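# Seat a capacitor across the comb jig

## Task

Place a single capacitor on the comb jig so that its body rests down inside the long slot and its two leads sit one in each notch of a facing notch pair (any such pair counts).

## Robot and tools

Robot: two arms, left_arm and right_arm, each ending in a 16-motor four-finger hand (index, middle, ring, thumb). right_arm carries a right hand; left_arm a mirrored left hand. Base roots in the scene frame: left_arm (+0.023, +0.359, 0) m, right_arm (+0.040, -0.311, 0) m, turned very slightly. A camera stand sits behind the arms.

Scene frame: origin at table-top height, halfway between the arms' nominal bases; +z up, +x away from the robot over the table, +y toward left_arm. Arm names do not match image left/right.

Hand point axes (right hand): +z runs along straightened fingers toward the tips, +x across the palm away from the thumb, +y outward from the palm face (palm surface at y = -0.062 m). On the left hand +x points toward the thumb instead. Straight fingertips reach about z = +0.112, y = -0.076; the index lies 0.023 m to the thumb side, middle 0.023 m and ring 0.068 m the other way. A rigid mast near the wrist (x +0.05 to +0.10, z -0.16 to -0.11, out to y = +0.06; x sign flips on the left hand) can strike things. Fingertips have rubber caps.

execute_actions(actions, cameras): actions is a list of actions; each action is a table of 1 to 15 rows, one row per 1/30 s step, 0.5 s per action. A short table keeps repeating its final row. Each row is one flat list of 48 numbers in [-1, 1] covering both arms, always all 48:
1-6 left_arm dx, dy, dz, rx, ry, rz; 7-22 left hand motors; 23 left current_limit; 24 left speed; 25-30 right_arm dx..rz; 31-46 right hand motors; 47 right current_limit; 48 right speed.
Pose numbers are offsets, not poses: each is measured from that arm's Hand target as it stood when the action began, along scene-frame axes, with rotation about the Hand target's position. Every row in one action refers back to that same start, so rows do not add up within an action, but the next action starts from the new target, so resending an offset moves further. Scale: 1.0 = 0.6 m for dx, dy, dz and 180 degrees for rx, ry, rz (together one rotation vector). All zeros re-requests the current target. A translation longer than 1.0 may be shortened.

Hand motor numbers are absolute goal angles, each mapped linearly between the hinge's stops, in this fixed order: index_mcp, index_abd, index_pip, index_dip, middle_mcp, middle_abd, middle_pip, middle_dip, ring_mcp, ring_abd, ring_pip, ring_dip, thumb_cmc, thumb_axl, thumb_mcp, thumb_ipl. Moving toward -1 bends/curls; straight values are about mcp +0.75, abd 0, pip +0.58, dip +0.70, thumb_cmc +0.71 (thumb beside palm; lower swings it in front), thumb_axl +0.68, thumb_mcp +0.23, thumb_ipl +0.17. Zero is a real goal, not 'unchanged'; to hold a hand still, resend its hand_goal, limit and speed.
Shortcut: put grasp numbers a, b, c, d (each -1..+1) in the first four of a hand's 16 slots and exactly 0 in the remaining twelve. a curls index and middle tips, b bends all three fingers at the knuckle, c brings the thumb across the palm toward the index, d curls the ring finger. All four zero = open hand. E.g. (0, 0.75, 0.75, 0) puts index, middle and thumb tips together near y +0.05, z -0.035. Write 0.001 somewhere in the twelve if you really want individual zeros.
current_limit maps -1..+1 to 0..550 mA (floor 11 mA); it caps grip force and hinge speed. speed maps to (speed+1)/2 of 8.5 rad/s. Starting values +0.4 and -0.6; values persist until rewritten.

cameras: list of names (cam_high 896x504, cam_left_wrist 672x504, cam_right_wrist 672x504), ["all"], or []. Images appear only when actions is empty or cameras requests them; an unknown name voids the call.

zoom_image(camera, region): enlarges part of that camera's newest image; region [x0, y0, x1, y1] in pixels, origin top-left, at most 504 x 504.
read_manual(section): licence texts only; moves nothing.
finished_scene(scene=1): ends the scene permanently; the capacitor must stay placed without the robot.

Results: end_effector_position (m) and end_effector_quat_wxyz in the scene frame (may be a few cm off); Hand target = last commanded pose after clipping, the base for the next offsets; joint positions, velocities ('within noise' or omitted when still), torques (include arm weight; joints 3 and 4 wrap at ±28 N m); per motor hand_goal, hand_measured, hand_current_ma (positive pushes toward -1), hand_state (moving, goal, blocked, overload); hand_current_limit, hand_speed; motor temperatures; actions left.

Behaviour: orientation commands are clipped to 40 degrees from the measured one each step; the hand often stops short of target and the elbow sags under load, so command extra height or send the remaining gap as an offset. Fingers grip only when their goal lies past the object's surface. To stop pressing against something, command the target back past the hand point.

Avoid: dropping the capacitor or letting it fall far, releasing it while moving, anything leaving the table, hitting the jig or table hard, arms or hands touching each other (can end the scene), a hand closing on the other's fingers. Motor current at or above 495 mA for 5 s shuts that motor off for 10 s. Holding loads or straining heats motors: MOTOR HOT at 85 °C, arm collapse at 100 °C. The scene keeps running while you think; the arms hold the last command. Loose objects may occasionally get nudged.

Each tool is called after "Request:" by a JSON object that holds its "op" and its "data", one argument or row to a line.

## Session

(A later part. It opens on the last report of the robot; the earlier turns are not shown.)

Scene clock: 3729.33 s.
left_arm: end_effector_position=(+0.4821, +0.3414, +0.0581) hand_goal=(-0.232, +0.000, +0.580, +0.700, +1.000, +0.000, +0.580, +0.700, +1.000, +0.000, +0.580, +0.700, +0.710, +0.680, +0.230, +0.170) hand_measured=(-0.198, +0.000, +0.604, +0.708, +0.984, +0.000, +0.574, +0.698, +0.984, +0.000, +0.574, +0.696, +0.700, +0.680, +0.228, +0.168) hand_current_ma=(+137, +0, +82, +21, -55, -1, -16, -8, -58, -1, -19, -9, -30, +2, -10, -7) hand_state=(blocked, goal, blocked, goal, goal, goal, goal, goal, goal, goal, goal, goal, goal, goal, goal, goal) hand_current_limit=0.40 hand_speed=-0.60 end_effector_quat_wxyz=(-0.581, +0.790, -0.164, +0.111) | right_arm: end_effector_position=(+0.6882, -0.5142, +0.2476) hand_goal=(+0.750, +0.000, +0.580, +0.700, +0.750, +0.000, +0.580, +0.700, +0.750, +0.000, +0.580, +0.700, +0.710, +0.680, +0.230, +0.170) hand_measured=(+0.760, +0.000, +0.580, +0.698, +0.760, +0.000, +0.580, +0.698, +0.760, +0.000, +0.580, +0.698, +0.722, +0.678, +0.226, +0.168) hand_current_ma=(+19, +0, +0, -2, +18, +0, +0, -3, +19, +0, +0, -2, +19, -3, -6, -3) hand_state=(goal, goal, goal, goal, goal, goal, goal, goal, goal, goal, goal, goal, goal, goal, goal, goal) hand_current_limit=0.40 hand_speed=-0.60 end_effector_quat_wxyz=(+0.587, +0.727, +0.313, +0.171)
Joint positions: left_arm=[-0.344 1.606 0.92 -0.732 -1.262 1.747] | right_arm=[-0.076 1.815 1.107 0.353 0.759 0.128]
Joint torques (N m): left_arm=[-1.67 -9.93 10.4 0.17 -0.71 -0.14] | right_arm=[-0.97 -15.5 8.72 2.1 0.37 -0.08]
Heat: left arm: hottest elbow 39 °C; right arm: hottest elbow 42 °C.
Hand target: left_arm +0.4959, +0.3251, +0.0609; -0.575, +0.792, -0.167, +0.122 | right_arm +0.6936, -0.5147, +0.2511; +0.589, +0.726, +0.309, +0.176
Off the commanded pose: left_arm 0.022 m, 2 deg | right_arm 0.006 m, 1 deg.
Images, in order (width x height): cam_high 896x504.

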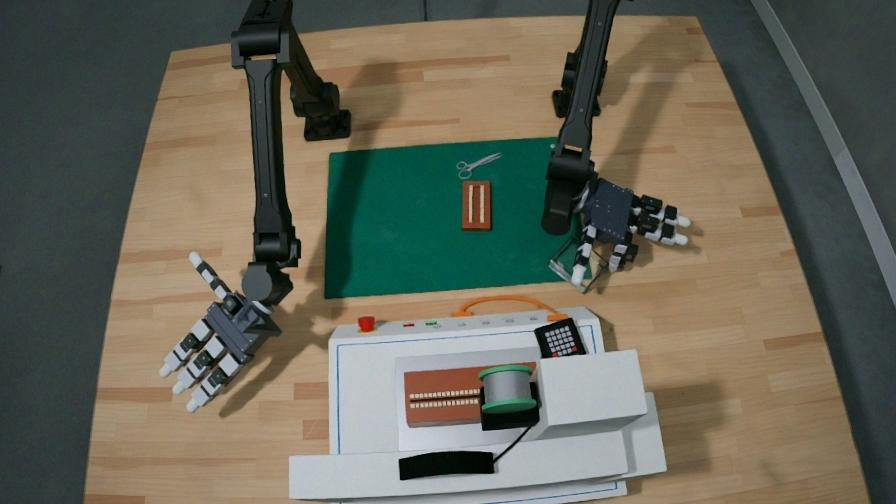

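Request:
{"op": "execute_actions", "data": {
  "actions": [
    [[-0.012,-0.03,0,0,0,0,-0.233,0,0.58,0.7,1,0,0.58,0.7,1,0,0.58,0.7,0.71,0.68,0.23,0.17,0.9,-0.6,0,0,0,0,0,0,0,0,0,0,0,0,0,0,0,0,0,0,0,0,0,0,0.4,-0.6]],
    [[-0.012,-0.03,0,0,0,0,-0.233,0,0.58,0.7,1,0,0.58,0.7,1,0,0.58,0.7,0.71,0.68,0.23,0.17,0.9,-0.6,0,0,0,0,0,0,0,0,0,0,0,0,0,0,0,0,0,0,0,0,0,0,0.4,-0.6]],
    [[-0.012,-0.03,0,0,0,0,-0.233,0,0.58,0.7,1,0,0.58,0.7,1,0,0.58,0.7,0.71,0.68,0.23,0.17,0.9,-0.6,0,0,0,0,0,0,0,0,0,0,0,0,0,0,0,0,0,0,0,0,0,0,0.4,-0.6]]
  ],
  "cameras": ["cam_high"]
}}

Request:
{"op": "zoom_image", "data": {
  "camera": "cam_high",
  "region": [520, 210, 620, 300]
}}

Scene clock: 3745.73 s.
left_arm: end_effector_position=(+0.4602, +0.2931, +0.0583) hand_goal=(-0.232, +0.000, +0.580, +0.700, +1.000, +0.000, +0.580, +0.700, +1.000, +0.000, +0.580, +0.700, +0.710, +0.680, +0.230, +0.170) hand_measured=(-0.174, -0.016, +0.622, +0.714, +0.984, +0.000, +0.574, +0.698, +0.984, +0.000, +0.574, +0.696, +0.700, +0.680, +0.228, +0.168) hand_current_ma=(+246, -47, +158, +49, -55, -1, -16, -8, -58, -1, -19, -9, -30, +2, -10, -7) hand_state=(blocked, goal, blocked, goal, goal, goal, goal, goal, goal, goal, goal, goal, goal, goal, goal, goal) hand_current_limit=0.90 hand_speed=-0.60 end_effector_quat_wxyz=(-0.585, +0.786, -0.170, +0.105) | right_arm: end_effector_position=(+0.6882, -0.5142, +0.2476) hand_goal=(+0.750, +0.000, +0.580, +0.700, +0.750, +0.000, +0.580, +0.700, +0.750, +0.000, +0.580, +0.700, +0.710, +0.680, +0.230, +0.170) hand_measured=(+0.760, +0.000, +0.580, +0.698, +0.760, +0.000, +0.580, +0.698, +0.760, +0.000, +0.580, +0.698, +0.722, +0.678, +0.226, +0.168) hand_current_ma=(+19, +0, +0, -2, +18, +0, +0, -3, +19, +0, +0, -2, +19, -3, -6, -3) hand_state=(goal, goal, goal, goal, goal, goal, goal, goal, goal, goal, goal, goal, goal, goal, goal, goal) hand_current_limit=0.40 hand_speed=-0.60 end_effector_quat_wxyz=(+0.587, +0.727, +0.313, +0.171)
Joint positions: left_arm=[-0.475 1.681 1.012 -1.172 -1.261 1.323] | right_arm=[-0.076 1.815 1.107 0.353 0.759 0.128]
Joint torques (N m): left_arm=[-2.08 -10.52 10.29 -0.09 -0.43 -0.25] | right_arm=[-0.91 -15.03 8.76 2.07 0.4 -0.1]
Heat: left arm: hottest elbow 40 °C; right arm: hottest elbow 42 °C.
Hand target: left_arm +0.4742, +0.2710, +0.0607; -0.575, +0.792, -0.167, +0.122 | right_arm +0.6936, -0.5147, +0.2511; +0.589, +0.726, +0.309, +0.176
Off the commanded pose: left_arm 0.026 m, 2 deg | right_arm 0.006 m, 1 deg.
Images, in order (width x height): cam_high 896x504.

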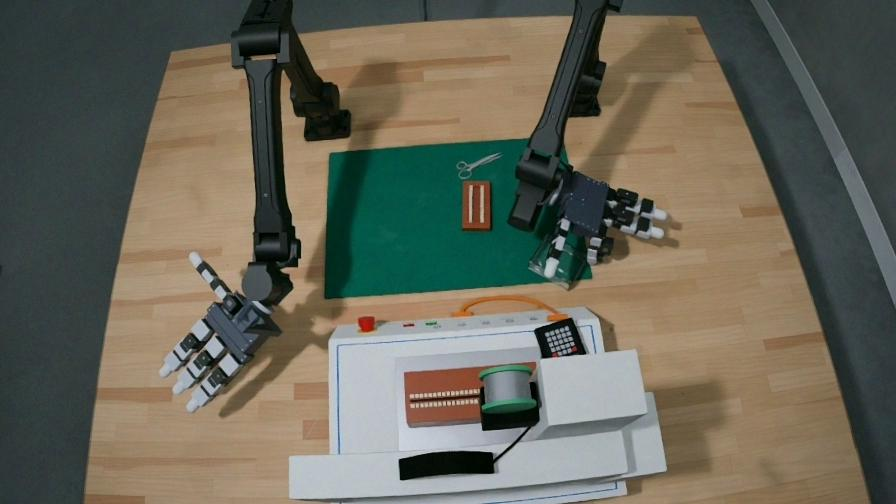

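Scaled by 5.040 from the camera's 896x504 image, which has a finer 1280x720 frame.

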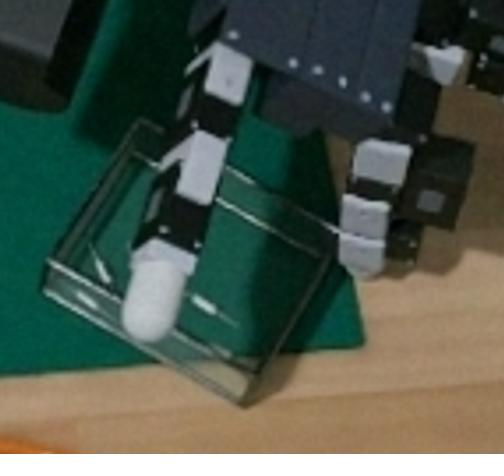

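Request:
{"op": "execute_actions", "data": {
  "actions": [
    [[0.012,0.06,0,0,0,0,-0.233,0,0.58,0.7,1,0,0.58,0.7,1,0,0.58,0.7,0.71,0.68,0.23,0.17,0.9,-0.6,0,0,0,0,0,0,0,0,0,0,0,0,0,0,0,0,0,0,0,0,0,0,0.4,-0.6]],
    [[0.1,0,0.01,0,0,0,-0.233,0,0.58,0.7,1,0,0.58,0.7,1,0,0.58,0.7,0.71,0.68,0.23,0.17,0.9,-0.6,0,0,0,0,0,0,0,0,0,0,0,0,0,0,0,0,0,0,0,0,0,0,0.4,-0.6]],
    [[0.09,0,0,0,0,0,-0.233,0,0.58,0.7,1,0,0.58,0.7,1,0,0.58,0.7,0.71,0.68,0.23,0.17,0.9,-0.6,0,0,0,0,0,0,0,0,0,0,0,0,0,0,0,0,0,0,0,0,0,0,0.4,-0.6]]
  ],
  "cameras": ["cam_high"]
}}

Request:
{"op": "zoom_image", "data": {
  "camera": "cam_high",
  "region": [520, 220, 620, 310]
}}

Scene clock: 3778.67 s.
left_arm: end_effector_position=(+0.5345, +0.3246, +0.0601) hand_goal=(-0.232, +0.000, +0.580, +0.700, +1.000, +0.000, +0.580, +0.700, +1.000, +0.000, +0.580, +0.700, +0.710, +0.680, +0.230, +0.170) hand_measured=(-0.266, +0.030, +0.552, +0.686, +0.984, +0.000, +0.574, +0.698, +0.984, +0.000, +0.574, +0.696, +0.722, +0.678, +0.302, +0.210) hand_current_ma=(-136, +90, -100, -47, -55, +0, -16, -8, -58, +0, -19, -9, +37, -10, +395, +209) hand_state=(blocked, blocked, blocked, goal, goal, goal, goal, goal, goal, goal, goal, goal, goal, goal, blocked, blocked) hand_current_limit=0.90 hand_speed=-0.60 end_effector_quat_wxyz=(-0.586, +0.785, -0.184, +0.088) | right_arm: end_effector_position=(+0.6882, -0.5142, +0.2476) hand_goal=(+0.750, +0.000, +0.580, +0.700, +0.750, +0.000, +0.580, +0.700, +0.750, +0.000, +0.580, +0.700, +0.710, +0.680, +0.230, +0.170) hand_measured=(+0.760, +0.000, +0.580, +0.698, +0.760, +0.000, +0.580, +0.698, +0.760, +0.000, +0.580, +0.698, +0.722, +0.678, +0.226, +0.168) hand_current_ma=(+19, +0, +0, -2, +18, +0, +0, -3, +19, +0, +0, -2, +19, -3, -6, -3) hand_state=(goal, goal, goal, goal, goal, goal, goal, goal, goal, goal, goal, goal, goal, goal, goal, goal) hand_current_limit=0.40 hand_speed=-0.60 end_effector_quat_wxyz=(+0.587, +0.727, +0.313, +0.171)
Joint positions: left_arm=[-0.341 1.744 1.118 -0.825 -1.265 1.778] | right_arm=[-0.076 1.815 1.107 0.353 0.759 0.128]
Joint torques (N m): left_arm=[0.26 -8.59 17.43 2.63 -0.5 0.2] | right_arm=[-1.03 -14.86 8.84 2.1 0.38 -0.05]
Heat: left arm: hottest elbow 41 °C; right arm: hottest elbow 42 °C.
Hand target: left_arm +0.5953, +0.3071, +0.0667; -0.575, +0.792, -0.167, +0.122 | right_arm +0.6936, -0.5147, +0.2511; +0.589, +0.726, +0.309, +0.176
Off the commanded pose: left_arm 0.064 m, 5 deg | right_arm 0.006 m, 1 deg.
Images, in order (width x height): cam_high 896x504.

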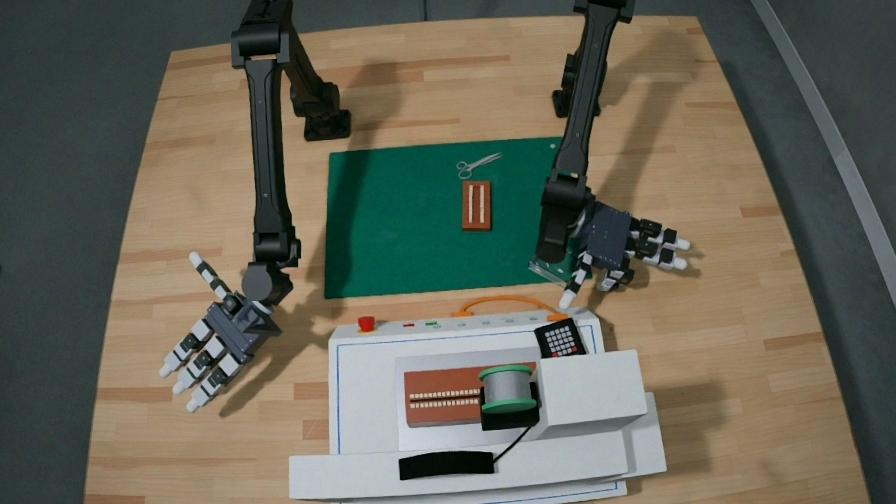

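Scaled by 5.040 from the camera's 896x504 image, which has a finer 1280x720 frame.

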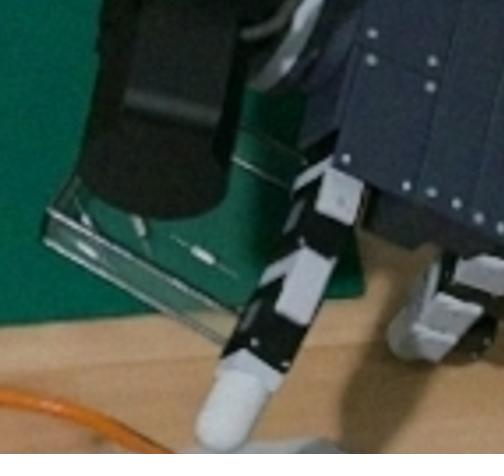

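Request:
{"op": "execute_actions", "data": {
  "actions": [
    [[-0.1,0.02,0,0,0,0,-0.233,0,0.58,0.7,1,0,0.58,0.7,1,0,0.58,0.7,0.71,0.68,0.23,0.17,0.4,-0.6,0,0,0,0,0,0,0,0,0,0,0,0,0,0,0,0,0,0,0,0,0,0,0.4,-0.6]]
  ],
  "cameras": ["cam_high"]
}}

Request:
{"op": "zoom_image", "data": {
  "camera": "cam_high",
  "region": [520, 220, 620, 310]
}}

Scene clock: 3789.63 s.
left_arm: end_effector_position=(+0.5334, +0.3209, +0.0592) hand_goal=(-0.232, +0.000, +0.580, +0.700, +1.000, +0.000, +0.580, +0.700, +1.000, +0.000, +0.580, +0.700, +0.710, +0.680, +0.230, +0.170) hand_measured=(-0.240, -0.004, +0.574, +0.696, +0.984, +0.000, +0.574, +0.698, +0.984, +0.000, +0.574, +0.696, +0.702, +0.678, +0.230, +0.172) hand_current_ma=(-23, -9, -17, -11, -55, +0, -16, -8, -58, +0, -19, -9, -21, -6, +2, +5) hand_state=(goal, goal, goal, goal, goal, goal, goal, goal, goal, goal, goal, goal, goal, goal, goal, goal) hand_current_limit=0.40 hand_speed=-0.60 end_effector_quat_wxyz=(-0.577, +0.791, -0.170, +0.113) | right_arm: end_effector_position=(+0.6882, -0.5142, +0.2476) hand_goal=(+0.750, +0.000, +0.580, +0.700, +0.750, +0.000, +0.580, +0.700, +0.750, +0.000, +0.580, +0.700, +0.710, +0.680, +0.230, +0.170) hand_measured=(+0.760, +0.000, +0.580, +0.698, +0.760, +0.000, +0.580, +0.698, +0.760, +0.000, +0.580, +0.698, +0.722, +0.678, +0.226, +0.168) hand_current_ma=(+19, +0, +0, -2, +18, +0, +0, -3, +19, +0, +0, -2, +19, -3, -6, -3) hand_state=(goal, goal, goal, goal, goal, goal, goal, goal, goal, goal, goal, goal, goal, goal, goal, goal) hand_current_limit=0.40 hand_speed=-0.60 end_effector_quat_wxyz=(+0.587, +0.727, +0.313, +0.171)
Joint positions: left_arm=[-0.345 1.717 1.076 -0.748 -1.252 1.78] | right_arm=[-0.076 1.815 1.107 0.353 0.759 0.128]
Joint torques (N m): left_arm=[-0.26 -14.97 7.5 1.05 -1 -0.06] | right_arm=[-0.73 -14.8 8.73 2.02 0.39 -0.07]
Motor temperatures (°C): left_arm=[25 30 44 27 30 27] | right_arm=[27 35 42 28 26 27]
Heat: left arm: hottest elbow 44 °C; right arm: hottest elbow 42 °C.
Hand target: left_arm +0.5354, +0.3191, +0.0667; -0.575, +0.792, -0.167, +0.122 | right_arm +0.6936, -0.5147, +0.2511; +0.589, +0.726, +0.309, +0.176
Off the commanded pose: left_arm 0.008 m, 1 deg | right_arm 0.006 m, 1 deg.
Images, in order (width x height): cam_high 896x504.

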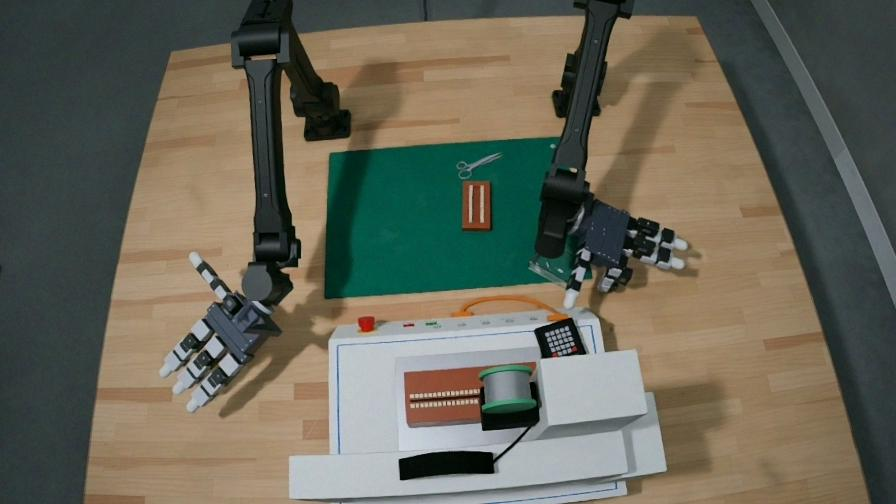

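Scaled by 5.040 from the camera's 896x504 image, which has a finer 1280x720 frame.

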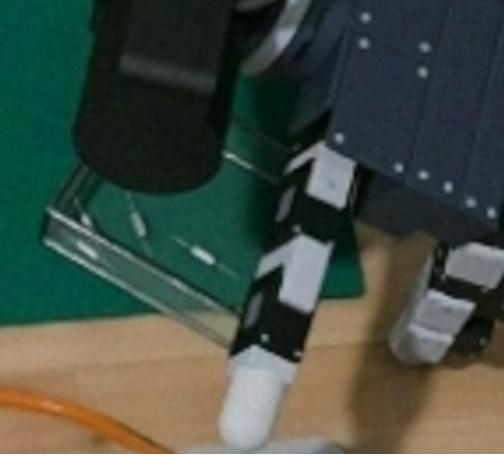

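Request:
{"op": "execute_actions", "data": {
  "actions": [
    [[0.055,0,0,0,0,0,-0.233,0,0.58,0.7,1,0,0.58,0.7,1,0,0.58,0.7,0.71,0.68,0.23,-1,0.4,-0.3,0,0,0,0,0,0,0,0,0,0,0,0,0,0,0,0,0,0,0,0,0,0,0.4,-0.6]],
    [[-0.005,-0.08,0,0,0,0,-0.233,0,0.58,0.7,1,0,0.58,0.7,1,0,0.58,0.7,0.71,0.68,0.23,-1,0.4,-0.3,0,0,0,0,0,0,0,0,0,0,0,0,0,0,0,0,0,0,0,0,0,0,0.4,-0.6]]
  ],
  "cameras": ["cam_high"]
}}

Request:
{"op": "zoom_image", "data": {
  "camera": "cam_high",
  "region": [520, 220, 620, 310]
}}

Scene clock: 3811.97 s.
left_arm: end_effector_position=(+0.5476, +0.2788, +0.0602) hand_goal=(-0.232, +0.000, +0.580, +0.700, +1.000, +0.000, +0.580, +0.700, +1.000, +0.000, +0.580, +0.700, +0.710, +0.680, +0.230, -1.000) hand_measured=(-0.232, -0.008, +0.582, +0.702, +0.984, +0.000, +0.574, +0.698, +0.984, +0.000, +0.574, +0.696, +0.706, +0.680, +0.230, -0.998) hand_current_ma=(+2, -22, +7, +5, -55, +0, -16, -8, -58, +0, -19, -9, -14, -2, +2, +7) hand_state=(goal, goal, goal, goal, goal, goal, goal, goal, goal, goal, goal, goal, goal, goal, goal, goal) hand_current_limit=0.40 hand_speed=-0.30 end_effector_quat_wxyz=(-0.577, +0.788, -0.182, +0.110) | right_arm: end_effector_position=(+0.6882, -0.5142, +0.2476) hand_goal=(+0.750, +0.000, +0.580, +0.700, +0.750, +0.000, +0.580, +0.700, +0.750, +0.000, +0.580, +0.700, +0.710, +0.680, +0.230, +0.170) hand_measured=(+0.760, +0.000, +0.580, +0.698, +0.760, +0.000, +0.580, +0.698, +0.760, +0.000, +0.580, +0.698, +0.722, +0.678, +0.226, +0.168) hand_current_ma=(+19, +0, +0, -2, +18, +0, +0, -3, +19, +0, +0, -2, +19, -3, -6, -3) hand_state=(goal, goal, goal, goal, goal, goal, goal, goal, goal, goal, goal, goal, goal, goal, goal, goal) hand_current_limit=0.40 hand_speed=-0.60 end_effector_quat_wxyz=(+0.587, +0.727, +0.313, +0.171)
Joint positions: left_arm=[-0.415 1.805 1.212 -0.974 -1.257 1.612] | right_arm=[-0.076 1.815 1.107 0.353 0.759 0.128]
Joint torques (N m): left_arm=[-0.21 -13.45 11.26 0.12 -1.12 -0.24] | right_arm=[-1.03 -14.8 8.73 2.11 0.42 -0.09]
Heat: left arm: hottest elbow 41 °C; right arm: hottest elbow 42 °C.
Hand target: left_arm +0.5654, +0.2711, +0.0668; -0.575, +0.792, -0.167, +0.122 | right_arm +0.6936, -0.5147, +0.2511; +0.589, +0.726, +0.309, +0.176
Off the commanded pose: left_arm 0.021 m, 2 deg | right_arm 0.006 m, 1 deg.
Images, in order (width x height): cam_high 896x504.

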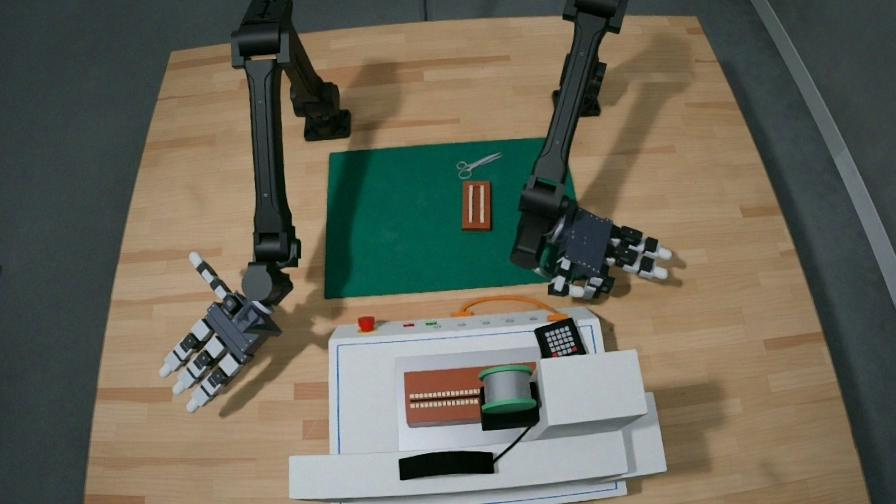

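Scaled by 5.040 from the camera's 896x504 image, which has a finer 1280x720 frame.

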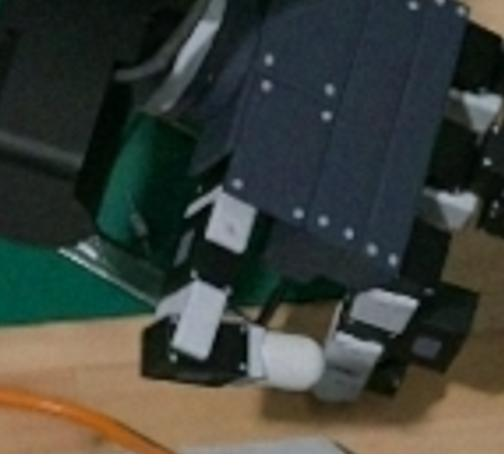

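Request:
{"op": "execute_actions", "data": {
  "actions": [
    [[-0.008,-0.06,0,0,0,0,-0.233,0,0.58,0.7,1,0,0.58,0.7,1,0,0.58,0.7,0.71,0.68,0.23,-1,0.4,-0.3,0,0,0,0,0,0,0,0,0,0,0,0,0,0,0,0,0,0,0,0,0,0,0.4,-0.6]],
    [[-0.008,-0.06,0,0,0,0,-0.233,0,0.58,0.7,1,0,0.58,0.7,1,0,0.58,0.7,0.71,0.68,0.23,-1,0.4,-0.3,0,0,0,0,0,0,0,0,0,0,0,0,0,0,0,0,0,0,0,0,0,0,0.4,-0.6]]
  ],
  "cameras": ["cam_high"]
}}

Request:
{"op": "zoom_image", "data": {
  "camera": "cam_high",
  "region": [510, 220, 610, 310]
}}

Scene clock: 3823.40 s.
left_arm: end_effector_position=(+0.5419, +0.2117, +0.0611) hand_goal=(-0.232, +0.000, +0.580, +0.700, +1.000, +0.000, +0.580, +0.700, +1.000, +0.000, +0.580, +0.700, +0.710, +0.680, +0.230, -1.000) hand_measured=(-0.228, -0.002, +0.586, +0.704, +0.984, +0.000, +0.574, +0.698, +0.984, +0.000, +0.574, +0.696, +0.706, +0.680, +0.230, -0.998) hand_current_ma=(+11, -4, +16, +8, -55, +0, -16, -8, -58, +0, -19, -9, -14, -2, +2, +7) hand_state=(goal, goal, goal, goal, goal, goal, goal, goal, goal, goal, goal, goal, goal, goal, goal, goal) hand_current_limit=0.40 hand_speed=-0.30 end_effector_quat_wxyz=(-0.579, +0.788, -0.178, +0.109) | right_arm: end_effector_position=(+0.6882, -0.5142, +0.2476) hand_goal=(+0.750, +0.000, +0.580, +0.700, +0.750, +0.000, +0.580, +0.700, +0.750, +0.000, +0.580, +0.700, +0.710, +0.680, +0.230, +0.170) hand_measured=(+0.760, +0.000, +0.580, +0.698, +0.760, +0.000, +0.580, +0.698, +0.760, +0.000, +0.580, +0.698, +0.722, +0.678, +0.226, +0.168) hand_current_ma=(+19, +0, +0, -2, +18, +0, +0, -3, +19, +0, +0, -2, +19, -3, -6, -3) hand_state=(goal, goal, goal, goal, goal, goal, goal, goal, goal, goal, goal, goal, goal, goal, goal, goal) hand_current_limit=0.40 hand_speed=-0.60 end_effector_quat_wxyz=(+0.587, +0.727, +0.313, +0.171)
Joint positions: left_arm=[-0.539 1.933 1.393 -1.417 -1.235 1.2] | right_arm=[-0.076 1.815 1.107 0.353 0.759 0.128]
Joint torques (N m): left_arm=[-0.67 -15.09 10.92 -0.47 -0.93 -0.22] | right_arm=[-0.97 -15.21 8.73 2.07 0.38 -0.08]
Heat: left arm: hottest elbow 41 °C; right arm: hottest elbow 42 °C.
Hand target: left_arm +0.5557, +0.1990, +0.0666; -0.575, +0.792, -0.167, +0.122 | right_arm +0.6936, -0.5147, +0.2511; +0.589, +0.726, +0.309, +0.176
Off the commanded pose: left_arm 0.019 m, 2 deg | right_arm 0.006 m, 1 deg.
Images, in order (width x height): cam_high 896x504.

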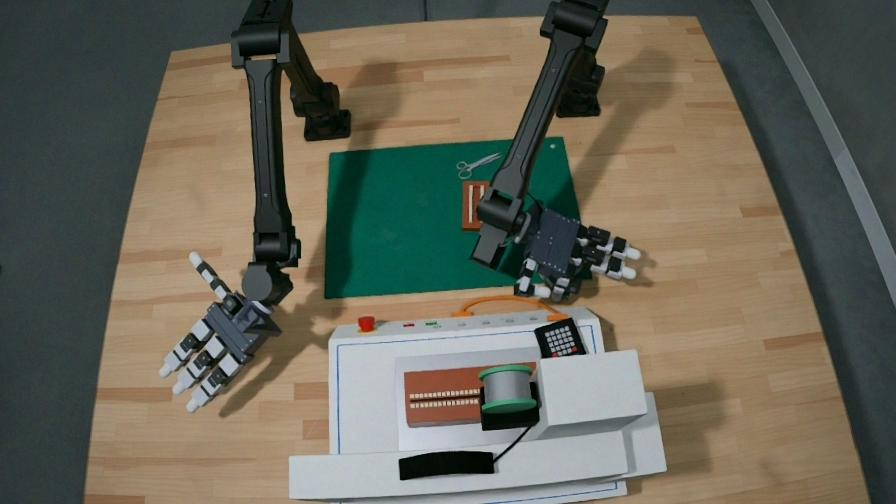

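Scaled by 5.040 from the camera's 896x504 image, which has a finer 1280x720 frame.

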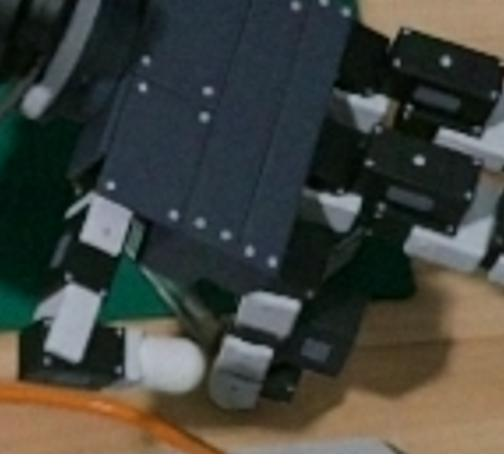

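Request:
{"op": "execute_actions", "data": {
  "actions": [
    [[-0.04,0.008,0,0,0,0,-0.233,0,0.58,0.7,1,0,0.58,0.7,1,0,0.58,0.7,0.71,0.68,0.23,-1,0.9,-0.3,0,0,0,0,0,0,0,0,0,0,0,0,0,0,0,0,0,0,0,0,0,0,0.4,-0.6]],
    [[-0.04,0.006,0,0,0,0,-0.233,0,0.58,0.7,1,0,0.58,0.7,1,0,0.58,0.7,0.71,0.68,0.23,-1,0.9,-0.3,0,0,0,0,0,0,0,0,0,0,0,0,0,0,0,0,0,0,0,0,0,0,0.4,-0.6]],
    [[-0.04,0.006,0,0,0,0,-0.233,0,0.58,0.7,1,0,0.58,0.7,1,0,0.58,0.7,0.71,0.68,0.23,-1,0.9,-0.3,0,0,0,0,0,0,0,0,0,0,0,0,0,0,0,0,0,0,0,0,0,0,0.4,-0.6]]
  ],
  "cameras": ["cam_high"]
}}

Request:
{"op": "zoom_image", "data": {
  "camera": "cam_high",
  "region": [510, 220, 610, 310]
}}

Scene clock: 3838.93 s.
left_arm: end_effector_position=(+0.4907, +0.2144, +0.0619) hand_goal=(-0.232, +0.000, +0.580, +0.700, +1.000, +0.000, +0.580, +0.700, +1.000, +0.000, +0.580, +0.700, +0.710, +0.680, +0.230, -1.000) hand_measured=(-0.218, +0.038, +0.590, +0.704, +0.984, +0.000, +0.574, +0.698, +0.984, +0.000, +0.574, +0.696, +0.706, +0.680, +0.230, -0.998) hand_current_ma=(+52, +119, +32, +10, -55, +0, -16, -8, -58, +0, -19, -9, -14, -2, +2, +7) hand_state=(goal, blocked, goal, goal, goal, goal, goal, goal, goal, goal, goal, goal, goal, goal, goal, goal) hand_current_limit=0.90 hand_speed=-0.30 end_effector_quat_wxyz=(-0.576, +0.792, -0.160, +0.123) | right_arm: end_effector_position=(+0.6882, -0.5142, +0.2476) hand_goal=(+0.750, +0.000, +0.580, +0.700, +0.750, +0.000, +0.580, +0.700, +0.750, +0.000, +0.580, +0.700, +0.710, +0.680, +0.230, +0.170) hand_measured=(+0.760, +0.000, +0.580, +0.698, +0.760, +0.000, +0.580, +0.698, +0.760, +0.000, +0.580, +0.698, +0.722, +0.678, +0.226, +0.168) hand_current_ma=(+19, +0, +0, -2, +18, +0, +0, -3, +19, +0, +0, -2, +19, -3, -6, -3) hand_state=(goal, goal, goal, goal, goal, goal, goal, goal, goal, goal, goal, goal, goal, goal, goal, goal) hand_current_limit=0.40 hand_speed=-0.60 end_effector_quat_wxyz=(+0.587, +0.727, +0.313, +0.171)
Joint positions: left_arm=[-0.592 1.851 1.25 -1.484 -1.213 1.017] | right_arm=[-0.076 1.815 1.107 0.353 0.759 0.128]
Joint torques (N m): left_arm=[-1.08 -15.79 6.28 -0.98 -0.75 -0.1] | right_arm=[-0.62 -15.21 8.8 2.21 0.39 -0.09]
Heat: left arm: hottest elbow 42 °C; right arm: hottest elbow 42 °C.
Hand target: left_arm +0.4838, +0.2110, +0.0667; -0.575, +0.792, -0.167, +0.122 | right_arm +0.6936, -0.5147, +0.2511; +0.589, +0.726, +0.309, +0.176
Off the commanded pose: left_arm 0.009 m, 1 deg | right_arm 0.006 m, 1 deg.
Images, in order (width x height): cam_high 896x504.

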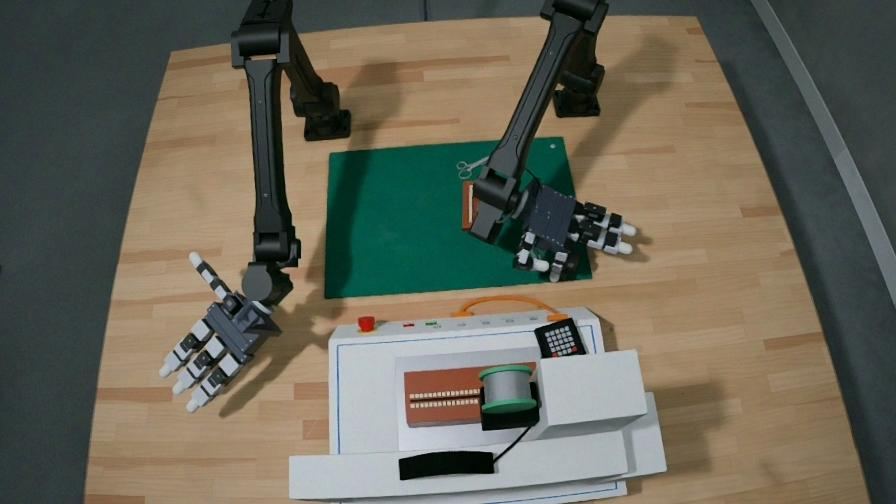

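Scaled by 5.040 from the camera's 896x504 image, which has a finer 1280x720 frame.

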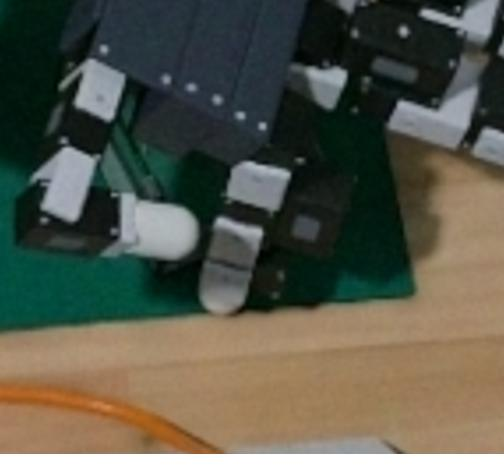

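Request:
{"op": "execute_actions", "data": {
  "actions": [
    [[-0.04,0.006,0,0,0,0,-0.233,0,0.58,0.7,1,0,0.58,0.7,1,0,0.58,0.7,0.71,0.68,0.23,-1,0.9,-0.3,0,0,0,0,0,0,0,0,0,0,0,0,0,0,0,0,0,0,0,0,0,0,0.4,-0.6]],
    [[0.0,0.05,0.02,0,0,0,-0.233,0,0.58,0.7,1,0,0.58,0.7,1,0,0.58,0.7,0.71,0.68,0.23,-1,0.4,-0.3,0,0,0,0,0,0,0,0,0,0,0,0,0,0,0,0,0,0,0,0,0,0,0.4,-0.6]],
    [[0.01,0.12,0.05,0,0,0,-0.233,0,0.58,0.7,1,0,0.58,0.7,1,0,0.58,0.7,0.71,0.68,0.23,-1,0.4,-0.3,0,0,0,0,0,0,0,0,0,0,0,0,0,0,0,0,0,0,0,0,0,0,0.4,-0.6]]
  ],
  "cameras": ["cam_high"]
}}

Request:
{"op": "zoom_image", "data": {
  "camera": "cam_high",
  "region": [510, 200, 610, 290]
}}

Scene clock: 3854.27 s.
left_arm: end_effector_position=(+0.4648, +0.3183, +0.1026) hand_goal=(-0.232, +0.000, +0.580, +0.700, +1.000, +0.000, +0.580, +0.700, +1.000, +0.000, +0.580, +0.700, +0.710, +0.680, +0.230, -1.000) hand_measured=(-0.234, +0.002, +0.582, +0.702, +0.984, +0.000, +0.574, +0.698, +0.984, +0.000, +0.574, +0.696, +0.704, +0.680, +0.230, -0.998) hand_current_ma=(-3, +6, +5, +7, -55, +0, -16, -8, -58, +0, -19, -9, -15, -2, +1, +6) hand_state=(goal, goal, goal, goal, goal, goal, goal, goal, goal, goal, goal, goal, goal, goal, goal, goal) hand_current_limit=0.40 hand_speed=-0.30 end_effector_quat_wxyz=(-0.584, +0.788, -0.160, +0.108) | right_arm: end_effector_position=(+0.6882, -0.5142, +0.2476) hand_goal=(+0.750, +0.000, +0.580, +0.700, +0.750, +0.000, +0.580, +0.700, +0.750, +0.000, +0.580, +0.700, +0.710, +0.680, +0.230, +0.170) hand_measured=(+0.760, +0.000, +0.580, +0.698, +0.760, +0.000, +0.580, +0.698, +0.760, +0.000, +0.580, +0.698, +0.722, +0.678, +0.226, +0.168) hand_current_ma=(+19, +0, +0, -2, +18, +0, +0, -3, +19, +0, +0, -2, +19, -3, -6, -3) hand_state=(goal, goal, goal, goal, goal, goal, goal, goal, goal, goal, goal, goal, goal, goal, goal, goal) hand_current_limit=0.40 hand_speed=-0.60 end_effector_quat_wxyz=(+0.587, +0.727, +0.313, +0.171)
Joint positions: left_arm=[-0.415 1.563 1.009 -1.123 -1.271 1.477] | right_arm=[-0.076 1.815 1.107 0.353 0.759 0.128]
Joint torques (N m): left_arm=[-0.38 -12.57 7.68 0.5 -1.07 -0.05] | right_arm=[-0.97 -15.03 8.77 2.06 0.4 -0.1]
Heat: left arm: hottest elbow 40 °C; right arm: hottest elbow 42 °C.
Hand target: left_arm +0.4658, +0.3167, +0.1087; -0.575, +0.792, -0.167, +0.122 | right_arm +0.6936, -0.5147, +0.2511; +0.589, +0.726, +0.309, +0.176
Off the commanded pose: left_arm 0.006 m, 2 deg | right_arm 0.006 m, 1 deg.
Images, in order (width x height): cam_high 896x504.

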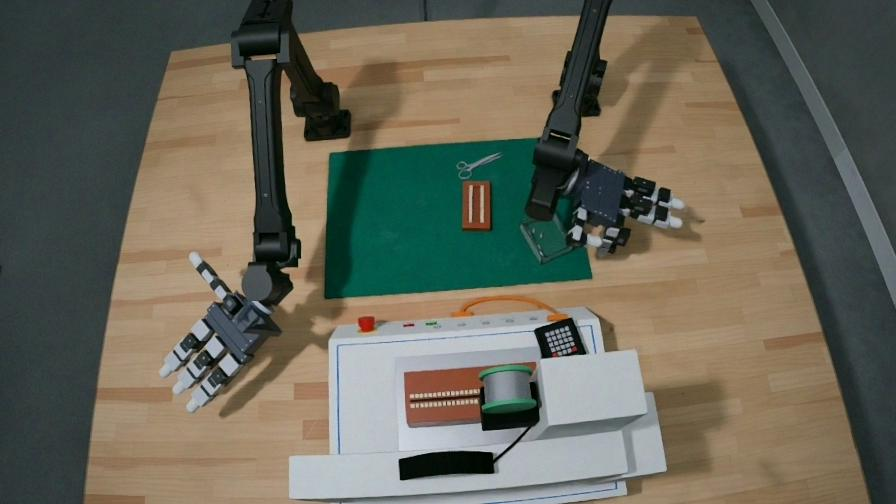

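Scaled by 5.040 from the camera's 896x504 image, which has a finer 1280x720 frame.

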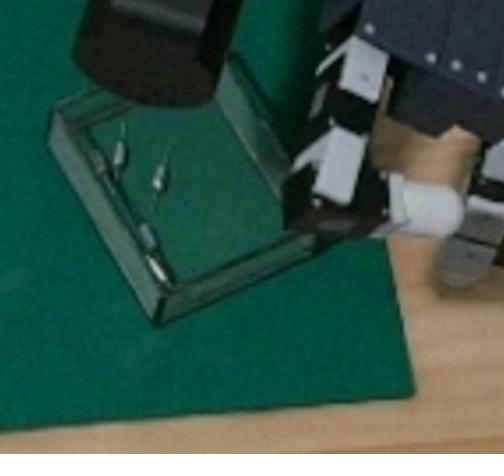

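Request:
{"op": "execute_actions", "data": {
  "actions": [
    [[-0.063,-0.11,0,0,0,0,-0.233,0,0.58,0.7,1,0,0.58,0.7,1,0,0.58,0.7,0.71,0.68,0.23,-1,0.4,-0.3,0,0,0,0,0,0,0,0,0,0,0,0,0,0,0,0,0,0,0,0,0,0,0.4,-0.6]],
    [[0,0,-0.05,0,0,0,-0.233,0,0.58,0.7,1,0,0.58,0.7,1,0,0.58,0.7,0.71,0.68,0.23,-1,0.4,-0.3,0,0,0,0,0,0,0,0,0,0,0,0,0,0,0,0,0,0,0,0,0,0,0.4,-0.6]]
  ],
  "cameras": ["cam_high"]
}}

Request:
{"op": "zoom_image", "data": {
  "camera": "cam_high",
  "region": [510, 200, 610, 290]
}}

Scene clock: 3897.37 s.
left_arm: end_effector_position=(+0.4184, +0.2574, +0.0734) hand_goal=(-0.232, +0.000, +0.580, +0.700, +1.000, +0.000, +0.580, +0.700, +1.000, +0.000, +0.580, +0.700, +0.710, +0.680, +0.230, -1.000) hand_measured=(-0.244, +0.008, +0.572, +0.698, +0.984, +0.000, +0.574, +0.698, +0.984, +0.000, +0.574, +0.696, +0.704, +0.680, +0.230, -0.998) hand_current_ma=(-44, +21, -24, -5, -55, +0, -16, -8, -58, +0, -19, -9, -16, -2, +1, +6) hand_state=(goal, goal, goal, goal, goal, goal, goal, goal, goal, goal, goal, goal, goal, goal, goal, goal) hand_current_limit=0.40 hand_speed=-0.30 end_effector_quat_wxyz=(-0.577, +0.790, -0.173, +0.115) | right_arm: end_effector_position=(+0.6882, -0.5142, +0.2476) hand_goal=(+0.750, +0.000, +0.580, +0.700, +0.750, +0.000, +0.580, +0.700, +0.750, +0.000, +0.580, +0.700, +0.710, +0.680, +0.230, +0.170) hand_measured=(+0.760, +0.000, +0.580, +0.698, +0.760, +0.000, +0.580, +0.698, +0.760, +0.000, +0.580, +0.698, +0.722, +0.678, +0.226, +0.168) hand_current_ma=(+19, +0, +0, -2, +18, +0, +0, -3, +19, +0, +0, -2, +19, -3, -6, -3) hand_state=(goal, goal, goal, goal, goal, goal, goal, goal, goal, goal, goal, goal, goal, goal, goal, goal) hand_current_limit=0.40 hand_speed=-0.60 end_effector_quat_wxyz=(+0.587, +0.727, +0.313, +0.171)
Joint positions: left_arm=[-0.601 1.653 1.006 -1.447 -1.207 1.037] | right_arm=[-0.076 1.815 1.107 0.353 0.759 0.128]
Joint torques (N m): left_arm=[-0.21 -10.58 9.07 -0.91 -1.01 -0.2] | right_arm=[-0.85 -15.38 8.84 2.07 0.39 -0.08]
Motor temperatures (°C): left_arm=[25 31 39 27 31 27] | right_arm=[27 35 42 28 26 27]
Heat: left arm: hottest elbow 39 °C; right arm: hottest elbow 42 °C.
Hand target: left_arm +0.4280, +0.2505, +0.0788; -0.575, +0.792, -0.167, +0.122 | right_arm +0.6936, -0.5147, +0.2511; +0.589, +0.726, +0.309, +0.176
Off the commanded pose: left_arm 0.013 m, 1 deg | right_arm 0.006 m, 1 deg.
Images, in order (width x height): cam_high 896x504.

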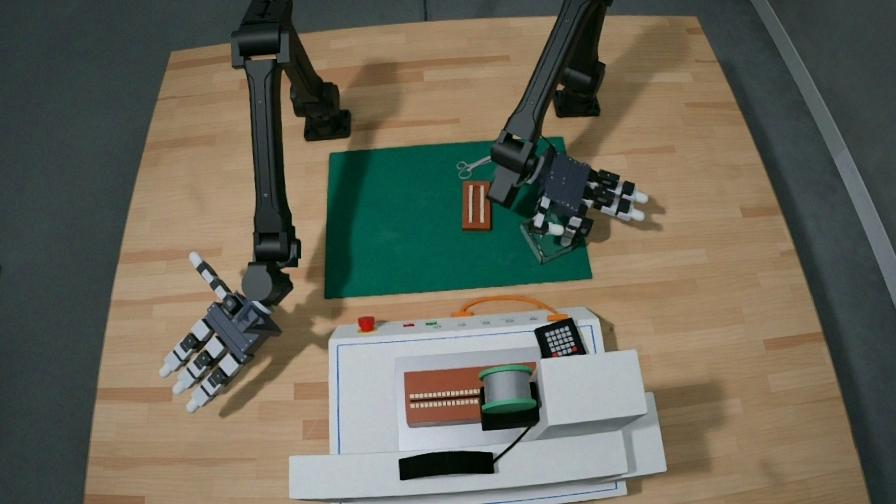

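Scaled by 5.040 from the camera's 896x504 image, which has a finer 1280x720 frame.

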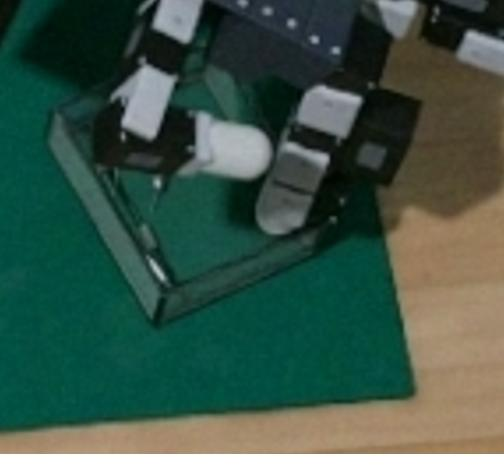

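Request:
{"op": "execute_actions", "data": {
  "actions": [
    [[0.02,0,0.04,0,0,0,-0.233,0,0.58,0.7,1,0,0.58,0.7,1,0,0.58,0.7,0.71,0.68,0.23,-1,0.4,-0.3,0,0,0,0,0,0,0,0,0,0,0,0,0,0,0,0,0,0,0,0,0,0,0.4,-0.6]],
    [[0.04,0.035,0,0,0,0,-0.233,0,0.58,0.7,1,0,0.58,0.7,1,0,0.58,0.7,0.71,0.68,0.23,-1,0.4,-0.3,0,0,0,0,0,0,0,0,0,0,0,0,0,0,0,0,0,0,0,0,0,0,0.4,-0.6]],
    [[0,0,-0.065,0,0,0,-0.233,0,0.58,0.7,1,0,0.58,0.7,1,0,0.58,0.7,0.71,0.68,0.23,-1,0.4,-0.3,0,0,0,0,0,0,0,0,0,0,0,0,0,0,0,0,0,0,0,0,0,0,0.4,-0.6]]
  ],
  "cameras": ["cam_high"]
}}

Request:
{"op": "zoom_image", "data": {
  "camera": "cam_high",
  "region": [510, 200, 610, 290]
}}

Scene clock: 3912.77 s.
left_arm: end_effector_position=(+0.4596, +0.2680, +0.0687) hand_goal=(-0.232, +0.000, +0.580, +0.700, +1.000, +0.000, +0.580, +0.700, +1.000, +0.000, +0.580, +0.700, +0.710, +0.680, +0.230, -1.000) hand_measured=(-0.254, -0.032, +0.562, +0.692, +0.984, +0.000, +0.574, +0.698, +0.984, +0.000, +0.574, +0.696, +0.704, +0.680, +0.230, -0.998) hand_current_ma=(-81, -101, -57, -24, -55, +0, -16, -8, -58, +0, -19, -9, -16, -2, +1, +6) hand_state=(blocked, blocked, goal, goal, goal, goal, goal, goal, goal, goal, goal, goal, goal, goal, goal, goal) hand_current_limit=0.40 hand_speed=-0.30 end_effector_quat_wxyz=(-0.575, +0.790, -0.173, +0.123) | right_arm: end_effector_position=(+0.6882, -0.5142, +0.2476) hand_goal=(+0.750, +0.000, +0.580, +0.700, +0.750, +0.000, +0.580, +0.700, +0.750, +0.000, +0.580, +0.700, +0.710, +0.680, +0.230, +0.170) hand_measured=(+0.760, +0.000, +0.580, +0.698, +0.760, +0.000, +0.580, +0.698, +0.760, +0.000, +0.580, +0.698, +0.722, +0.678, +0.226, +0.168) hand_current_ma=(+19, +0, +0, -2, +18, +0, +0, -3, +19, +0, +0, -2, +19, -3, -6, -3) hand_state=(goal, goal, goal, goal, goal, goal, goal, goal, goal, goal, goal, goal, goal, goal, goal, goal) hand_current_limit=0.40 hand_speed=-0.60 end_effector_quat_wxyz=(+0.587, +0.727, +0.313, +0.171)
Joint positions: left_arm=[-0.524 1.674 1.04 -1.23 -1.242 1.266] | right_arm=[-0.076 1.815 1.107 0.353 0.759 0.128]
Joint torques (N m): left_arm=[0.67 -11.05 7.15 0.57 -1.15 -0.1] | right_arm=[-0.79 -15.21 8.72 2.02 0.37 -0.09]
Heat: left arm: hottest elbow 40 °C; right arm: hottest elbow 42 °C.
Hand target: left_arm +0.4641, +0.2716, +0.0637; -0.575, +0.792, -0.167, +0.122 | right_arm +0.6936, -0.5147, +0.2511; +0.589, +0.726, +0.309, +0.176
Off the commanded pose: left_arm 0.008 m, 1 deg | right_arm 0.006 m, 1 deg.
Images, in order (width x height): cam_high 896x504.

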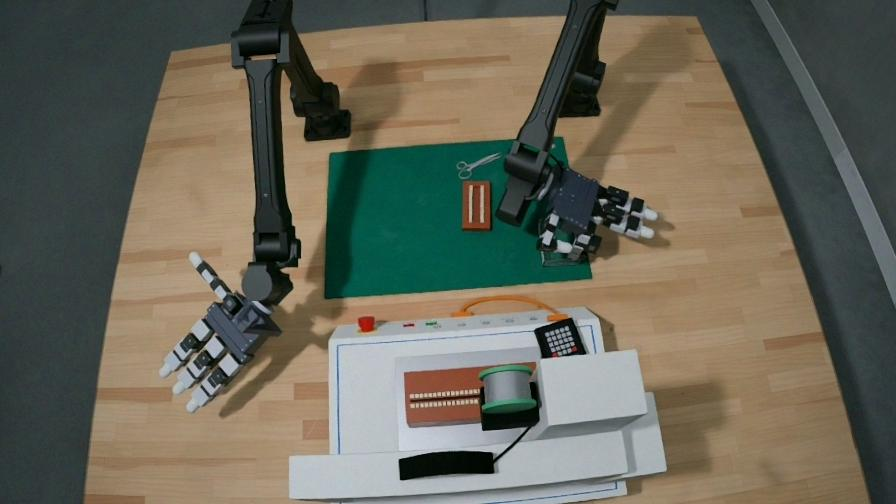

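Scaled by 5.040 from the camera's 896x504 image, which has a finer 1280x720 frame.

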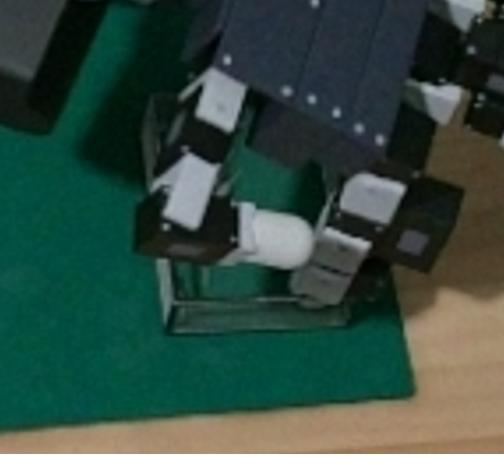

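Request:
{"op": "execute_actions", "data": {
  "actions": [
    [[-0.01,-0.01,0.03,0,0,0,-0.233,0,0.58,0.7,1,0,0.58,0.7,1,0,0.58,0.7,0.71,0.68,0.23,-1.0,0.4,-0.3,0,0,0,0,0,0,0,0,0,0,0,0,0,0,0,0,0,0,0,0,0,0,0.4,-0.6]],
    [[0,0,0.13,0,0,0,-0.233,0,0.58,0.7,1,0,0.58,0.7,1,0,0.58,0.7,0.71,0.68,0.23,-1.0,0.4,-0.3,0,0,0,0,0,0,0,0,0,0,0,0,0,0,0,0,0,0,0,0,0,0,0.4,-0.6]],
    [[-0.08,0.2,0,0,0,0,-0.233,0,0.58,0.7,1,0,0.58,0.7,1,0,0.58,0.7,0.71,0.68,0.23,-1.0,0.4,-0.3,0,0,0,0,0,0,0,0,0,0,0,0,0,0,0,0,0,0,0,0,0,0,0.4,-0.6]]
  ],
  "cameras": ["cam_high"]
}}

Request:
{"op": "zoom_image", "data": {
  "camera": "cam_high",
  "region": [510, 190, 620, 300]
}}

Scene clock: 3974.57 s.
left_arm: end_effector_position=(+0.4097, +0.3826, +0.1568) hand_goal=(-0.232, +0.000, +0.580, +0.700, +1.000, +0.000, +0.580, +0.700, +1.000, +0.000, +0.580, +0.700, +0.710, +0.680, +0.230, -1.000) hand_measured=(-0.234, +0.002, +0.578, +0.698, +0.984, +0.000, +0.574, +0.698, +0.984, +0.000, +0.574, +0.696, +0.704, +0.680, +0.230, -0.998) hand_current_ma=(-5, +4, -8, -7, -55, +0, -16, -8, -58, +0, -19, -9, -16, -2, +0, +6) hand_state=(goal, goal, goal, goal, goal, goal, goal, goal, goal, goal, goal, goal, goal, goal, goal, goal) hand_current_limit=0.40 hand_speed=-0.30 end_effector_quat_wxyz=(-0.594, +0.786, -0.145, +0.096) | right_arm: end_effector_position=(+0.6882, -0.5142, +0.2476) hand_goal=(+0.750, +0.000, +0.580, +0.700, +0.750, +0.000, +0.580, +0.700, +0.750, +0.000, +0.580, +0.700, +0.710, +0.680, +0.230, +0.170) hand_measured=(+0.760, +0.000, +0.580, +0.698, +0.760, +0.000, +0.580, +0.698, +0.760, +0.000, +0.580, +0.698, +0.722, +0.678, +0.226, +0.168) hand_current_ma=(+19, +0, +0, -2, +18, +0, +0, -3, +19, +0, +0, -2, +19, -3, -6, -3) hand_state=(goal, goal, goal, goal, goal, goal, goal, goal, goal, goal, goal, goal, goal, goal, goal, goal) hand_current_limit=0.40 hand_speed=-0.60 end_effector_quat_wxyz=(+0.587, +0.727, +0.313, +0.171)
Joint positions: left_arm=[-0.314 1.277 0.867 -1.058 -1.289 1.7] | right_arm=[-0.076 1.815 1.107 0.353 0.759 0.128]
Joint torques (N m): left_arm=[0.44 -8.59 8.53 0.81 -1.06 -0.05] | right_arm=[-1.2 -15.27 8.75 2.11 0.39 -0.09]
Heat: left arm: hottest elbow 39 °C; right arm: hottest elbow 42 °C.
Hand target: left_arm +0.4100, +0.3856, +0.1598; -0.575, +0.792, -0.167, +0.122 | right_arm +0.6936, -0.5147, +0.2511; +0.589, +0.726, +0.309, +0.176
Off the commanded pose: left_arm 0.004 m, 4 deg | right_arm 0.006 m, 1 deg.
Images, in order (width x height): cam_high 896x504.

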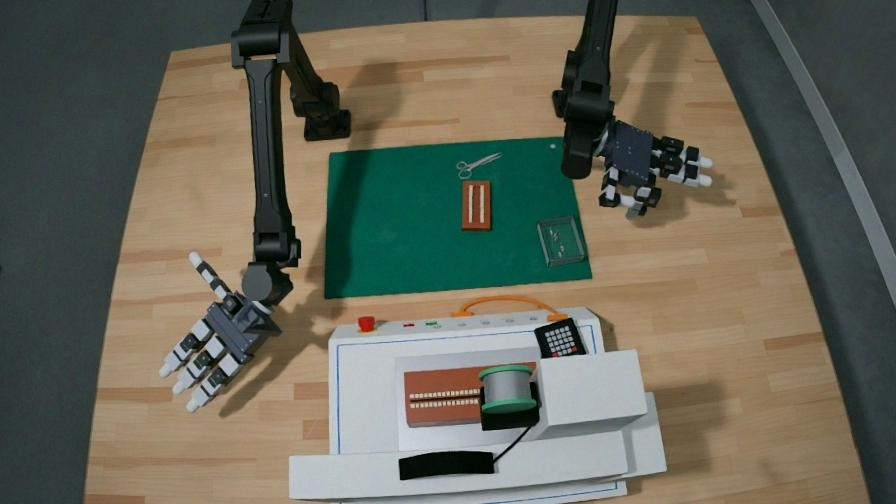

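Scaled by 4.582 from the camera's 896x504 image, which has a finer 1280x720 frame.

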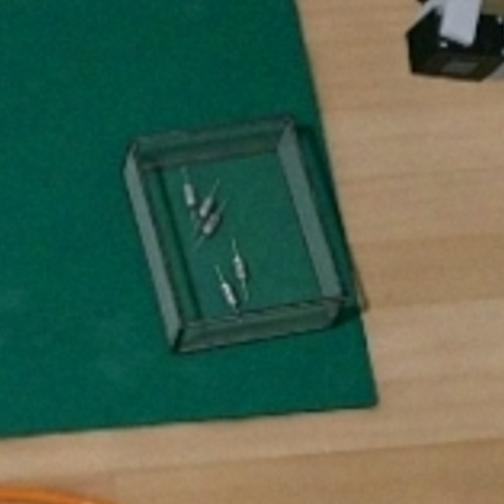

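Request:
{"op": "zoom_image", "data": {
  "camera": "cam_high",
  "region": [532, 210, 596, 274]
}}

Scaled by 7.875 from the camera's 896x504 image, which has a finer 1280x720 frame.

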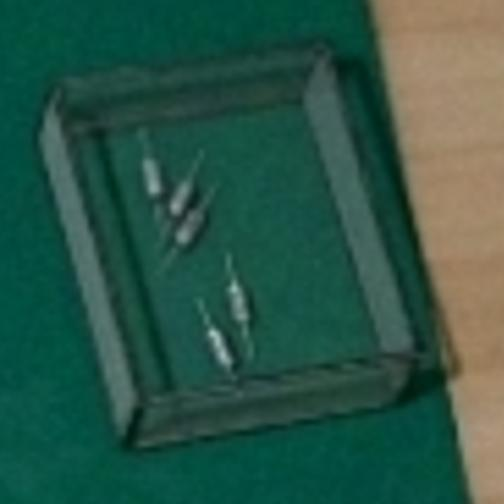

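Request:
{"op": "execute_actions", "data": {
  "actions": [
    [[0.14,-0.307,0,0,0,0,-0.233,0,0.58,0.7,1,0,0.58,0.7,1,0,0.58,0.7,0.71,0.68,0.23,-1.0,0.4,-0.3,0,0,0,0,0,0,0,0,0,0,0,0,0,0,0,0,0,0,0,0,0,0,0.4,-0.6]],
    [[0,0,0,0,0,0,-0.233,0,0.58,0.7,1,0,0.58,0.7,1,0,0.58,0.7,0.71,0.68,0.23,-1.0,0.4,-0.3,0,0,0,0,0,0,0,0,0,0,0,0,0,0,0,0,0,0,0,0,0,0,0.4,-0.6]]
  ],
  "cameras": ["cam_high"]
}}

Request:
{"op": "zoom_image", "data": {
  "camera": "cam_high",
  "region": [510, 190, 620, 300]
}}

Scene clock: 4198.83 s.
left_arm: end_effector_position=(+0.4803, +0.2118, +0.1490) hand_goal=(-0.232, +0.000, +0.580, +0.700, +1.000, +0.000, +0.580, +0.700, +1.000, +0.000, +0.580, +0.700, +0.710, +0.680, +0.230, -1.000) hand_measured=(-0.234, +0.002, +0.578, +0.698, +0.984, +0.000, +0.574, +0.698, +0.984, +0.000, +0.574, +0.696, +0.704, +0.680, +0.230, -0.998) hand_current_ma=(-4, +3, -5, -7, -55, +0, -16, -8, -58, +0, -19, -9, -16, -2, -2, +6) hand_state=(goal, goal, goal, goal, goal, goal, goal, goal, goal, goal, goal, goal, goal, goal, goal, goal) hand_current_limit=0.40 hand_speed=-0.30 end_effector_quat_wxyz=(-0.577, +0.788, -0.183, +0.111) | right_arm: end_effector_position=(+0.6882, -0.5142, +0.2476) hand_goal=(+0.750, +0.000, +0.580, +0.700, +0.750, +0.000, +0.580, +0.700, +0.750, +0.000, +0.580, +0.700, +0.710, +0.680, +0.230, +0.170) hand_measured=(+0.760, +0.000, +0.580, +0.698, +0.760, +0.000, +0.580, +0.698, +0.760, +0.000, +0.580, +0.698, +0.722, +0.678, +0.226, +0.168) hand_current_ma=(+19, +0, +0, -2, +18, +0, +0, -3, +19, +0, +0, -2, +19, -3, -6, -3) hand_state=(goal, goal, goal, goal, goal, goal, goal, goal, goal, goal, goal, goal, goal, goal, goal, goal) hand_current_limit=0.40 hand_speed=-0.60 end_effector_quat_wxyz=(+0.587, +0.727, +0.313, +0.171)
Joint positions: left_arm=[-0.605 1.732 1.342 -1.701 -1.207 1.06] | right_arm=[-0.076 1.815 1.107 0.353 0.759 0.128]
Joint torques (N m): left_arm=[-0.32 -13.04 11.59 -0.76 -0.92 -0.23] | right_arm=[-1.03 -15.09 8.72 2.03 0.39 -0.08]
Heat: left arm: hottest elbow 39 °C; right arm: hottest elbow 42 °C.
Hand target: left_arm +0.4940, +0.2015, +0.1597; -0.575, +0.792, -0.167, +0.122 | right_arm +0.6936, -0.5147, +0.2511; +0.589, +0.726, +0.309, +0.176
Off the commanded pose: left_arm 0.020 m, 2 deg | right_arm 0.006 m, 1 deg.
joint sent to its limit (left arm) — joint 4 (wrist pitch), lower limit. The joint targets still meet the commanded pose.
Images, in order (width x height): cam_high 896x504.

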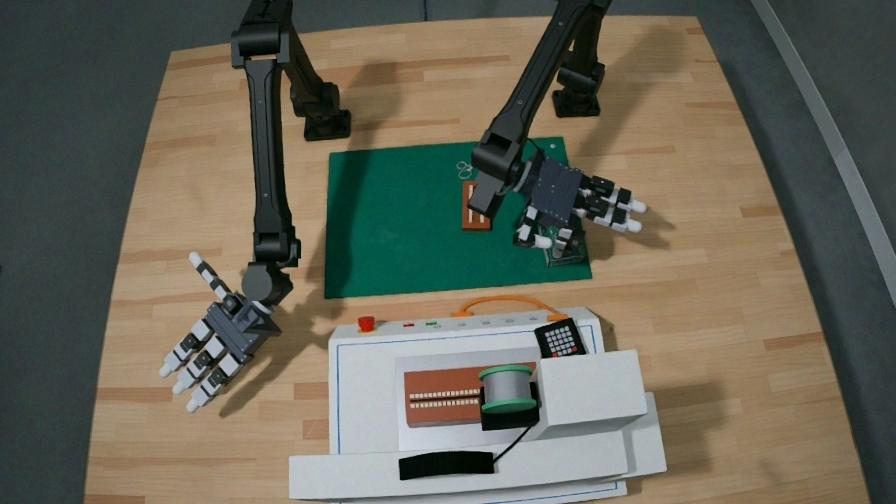

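Scaled by 4.582 from the camera's 896x504 image, which has a finer 1280x720 frame.

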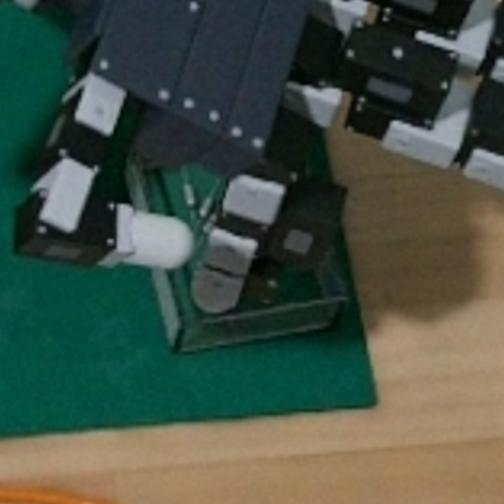

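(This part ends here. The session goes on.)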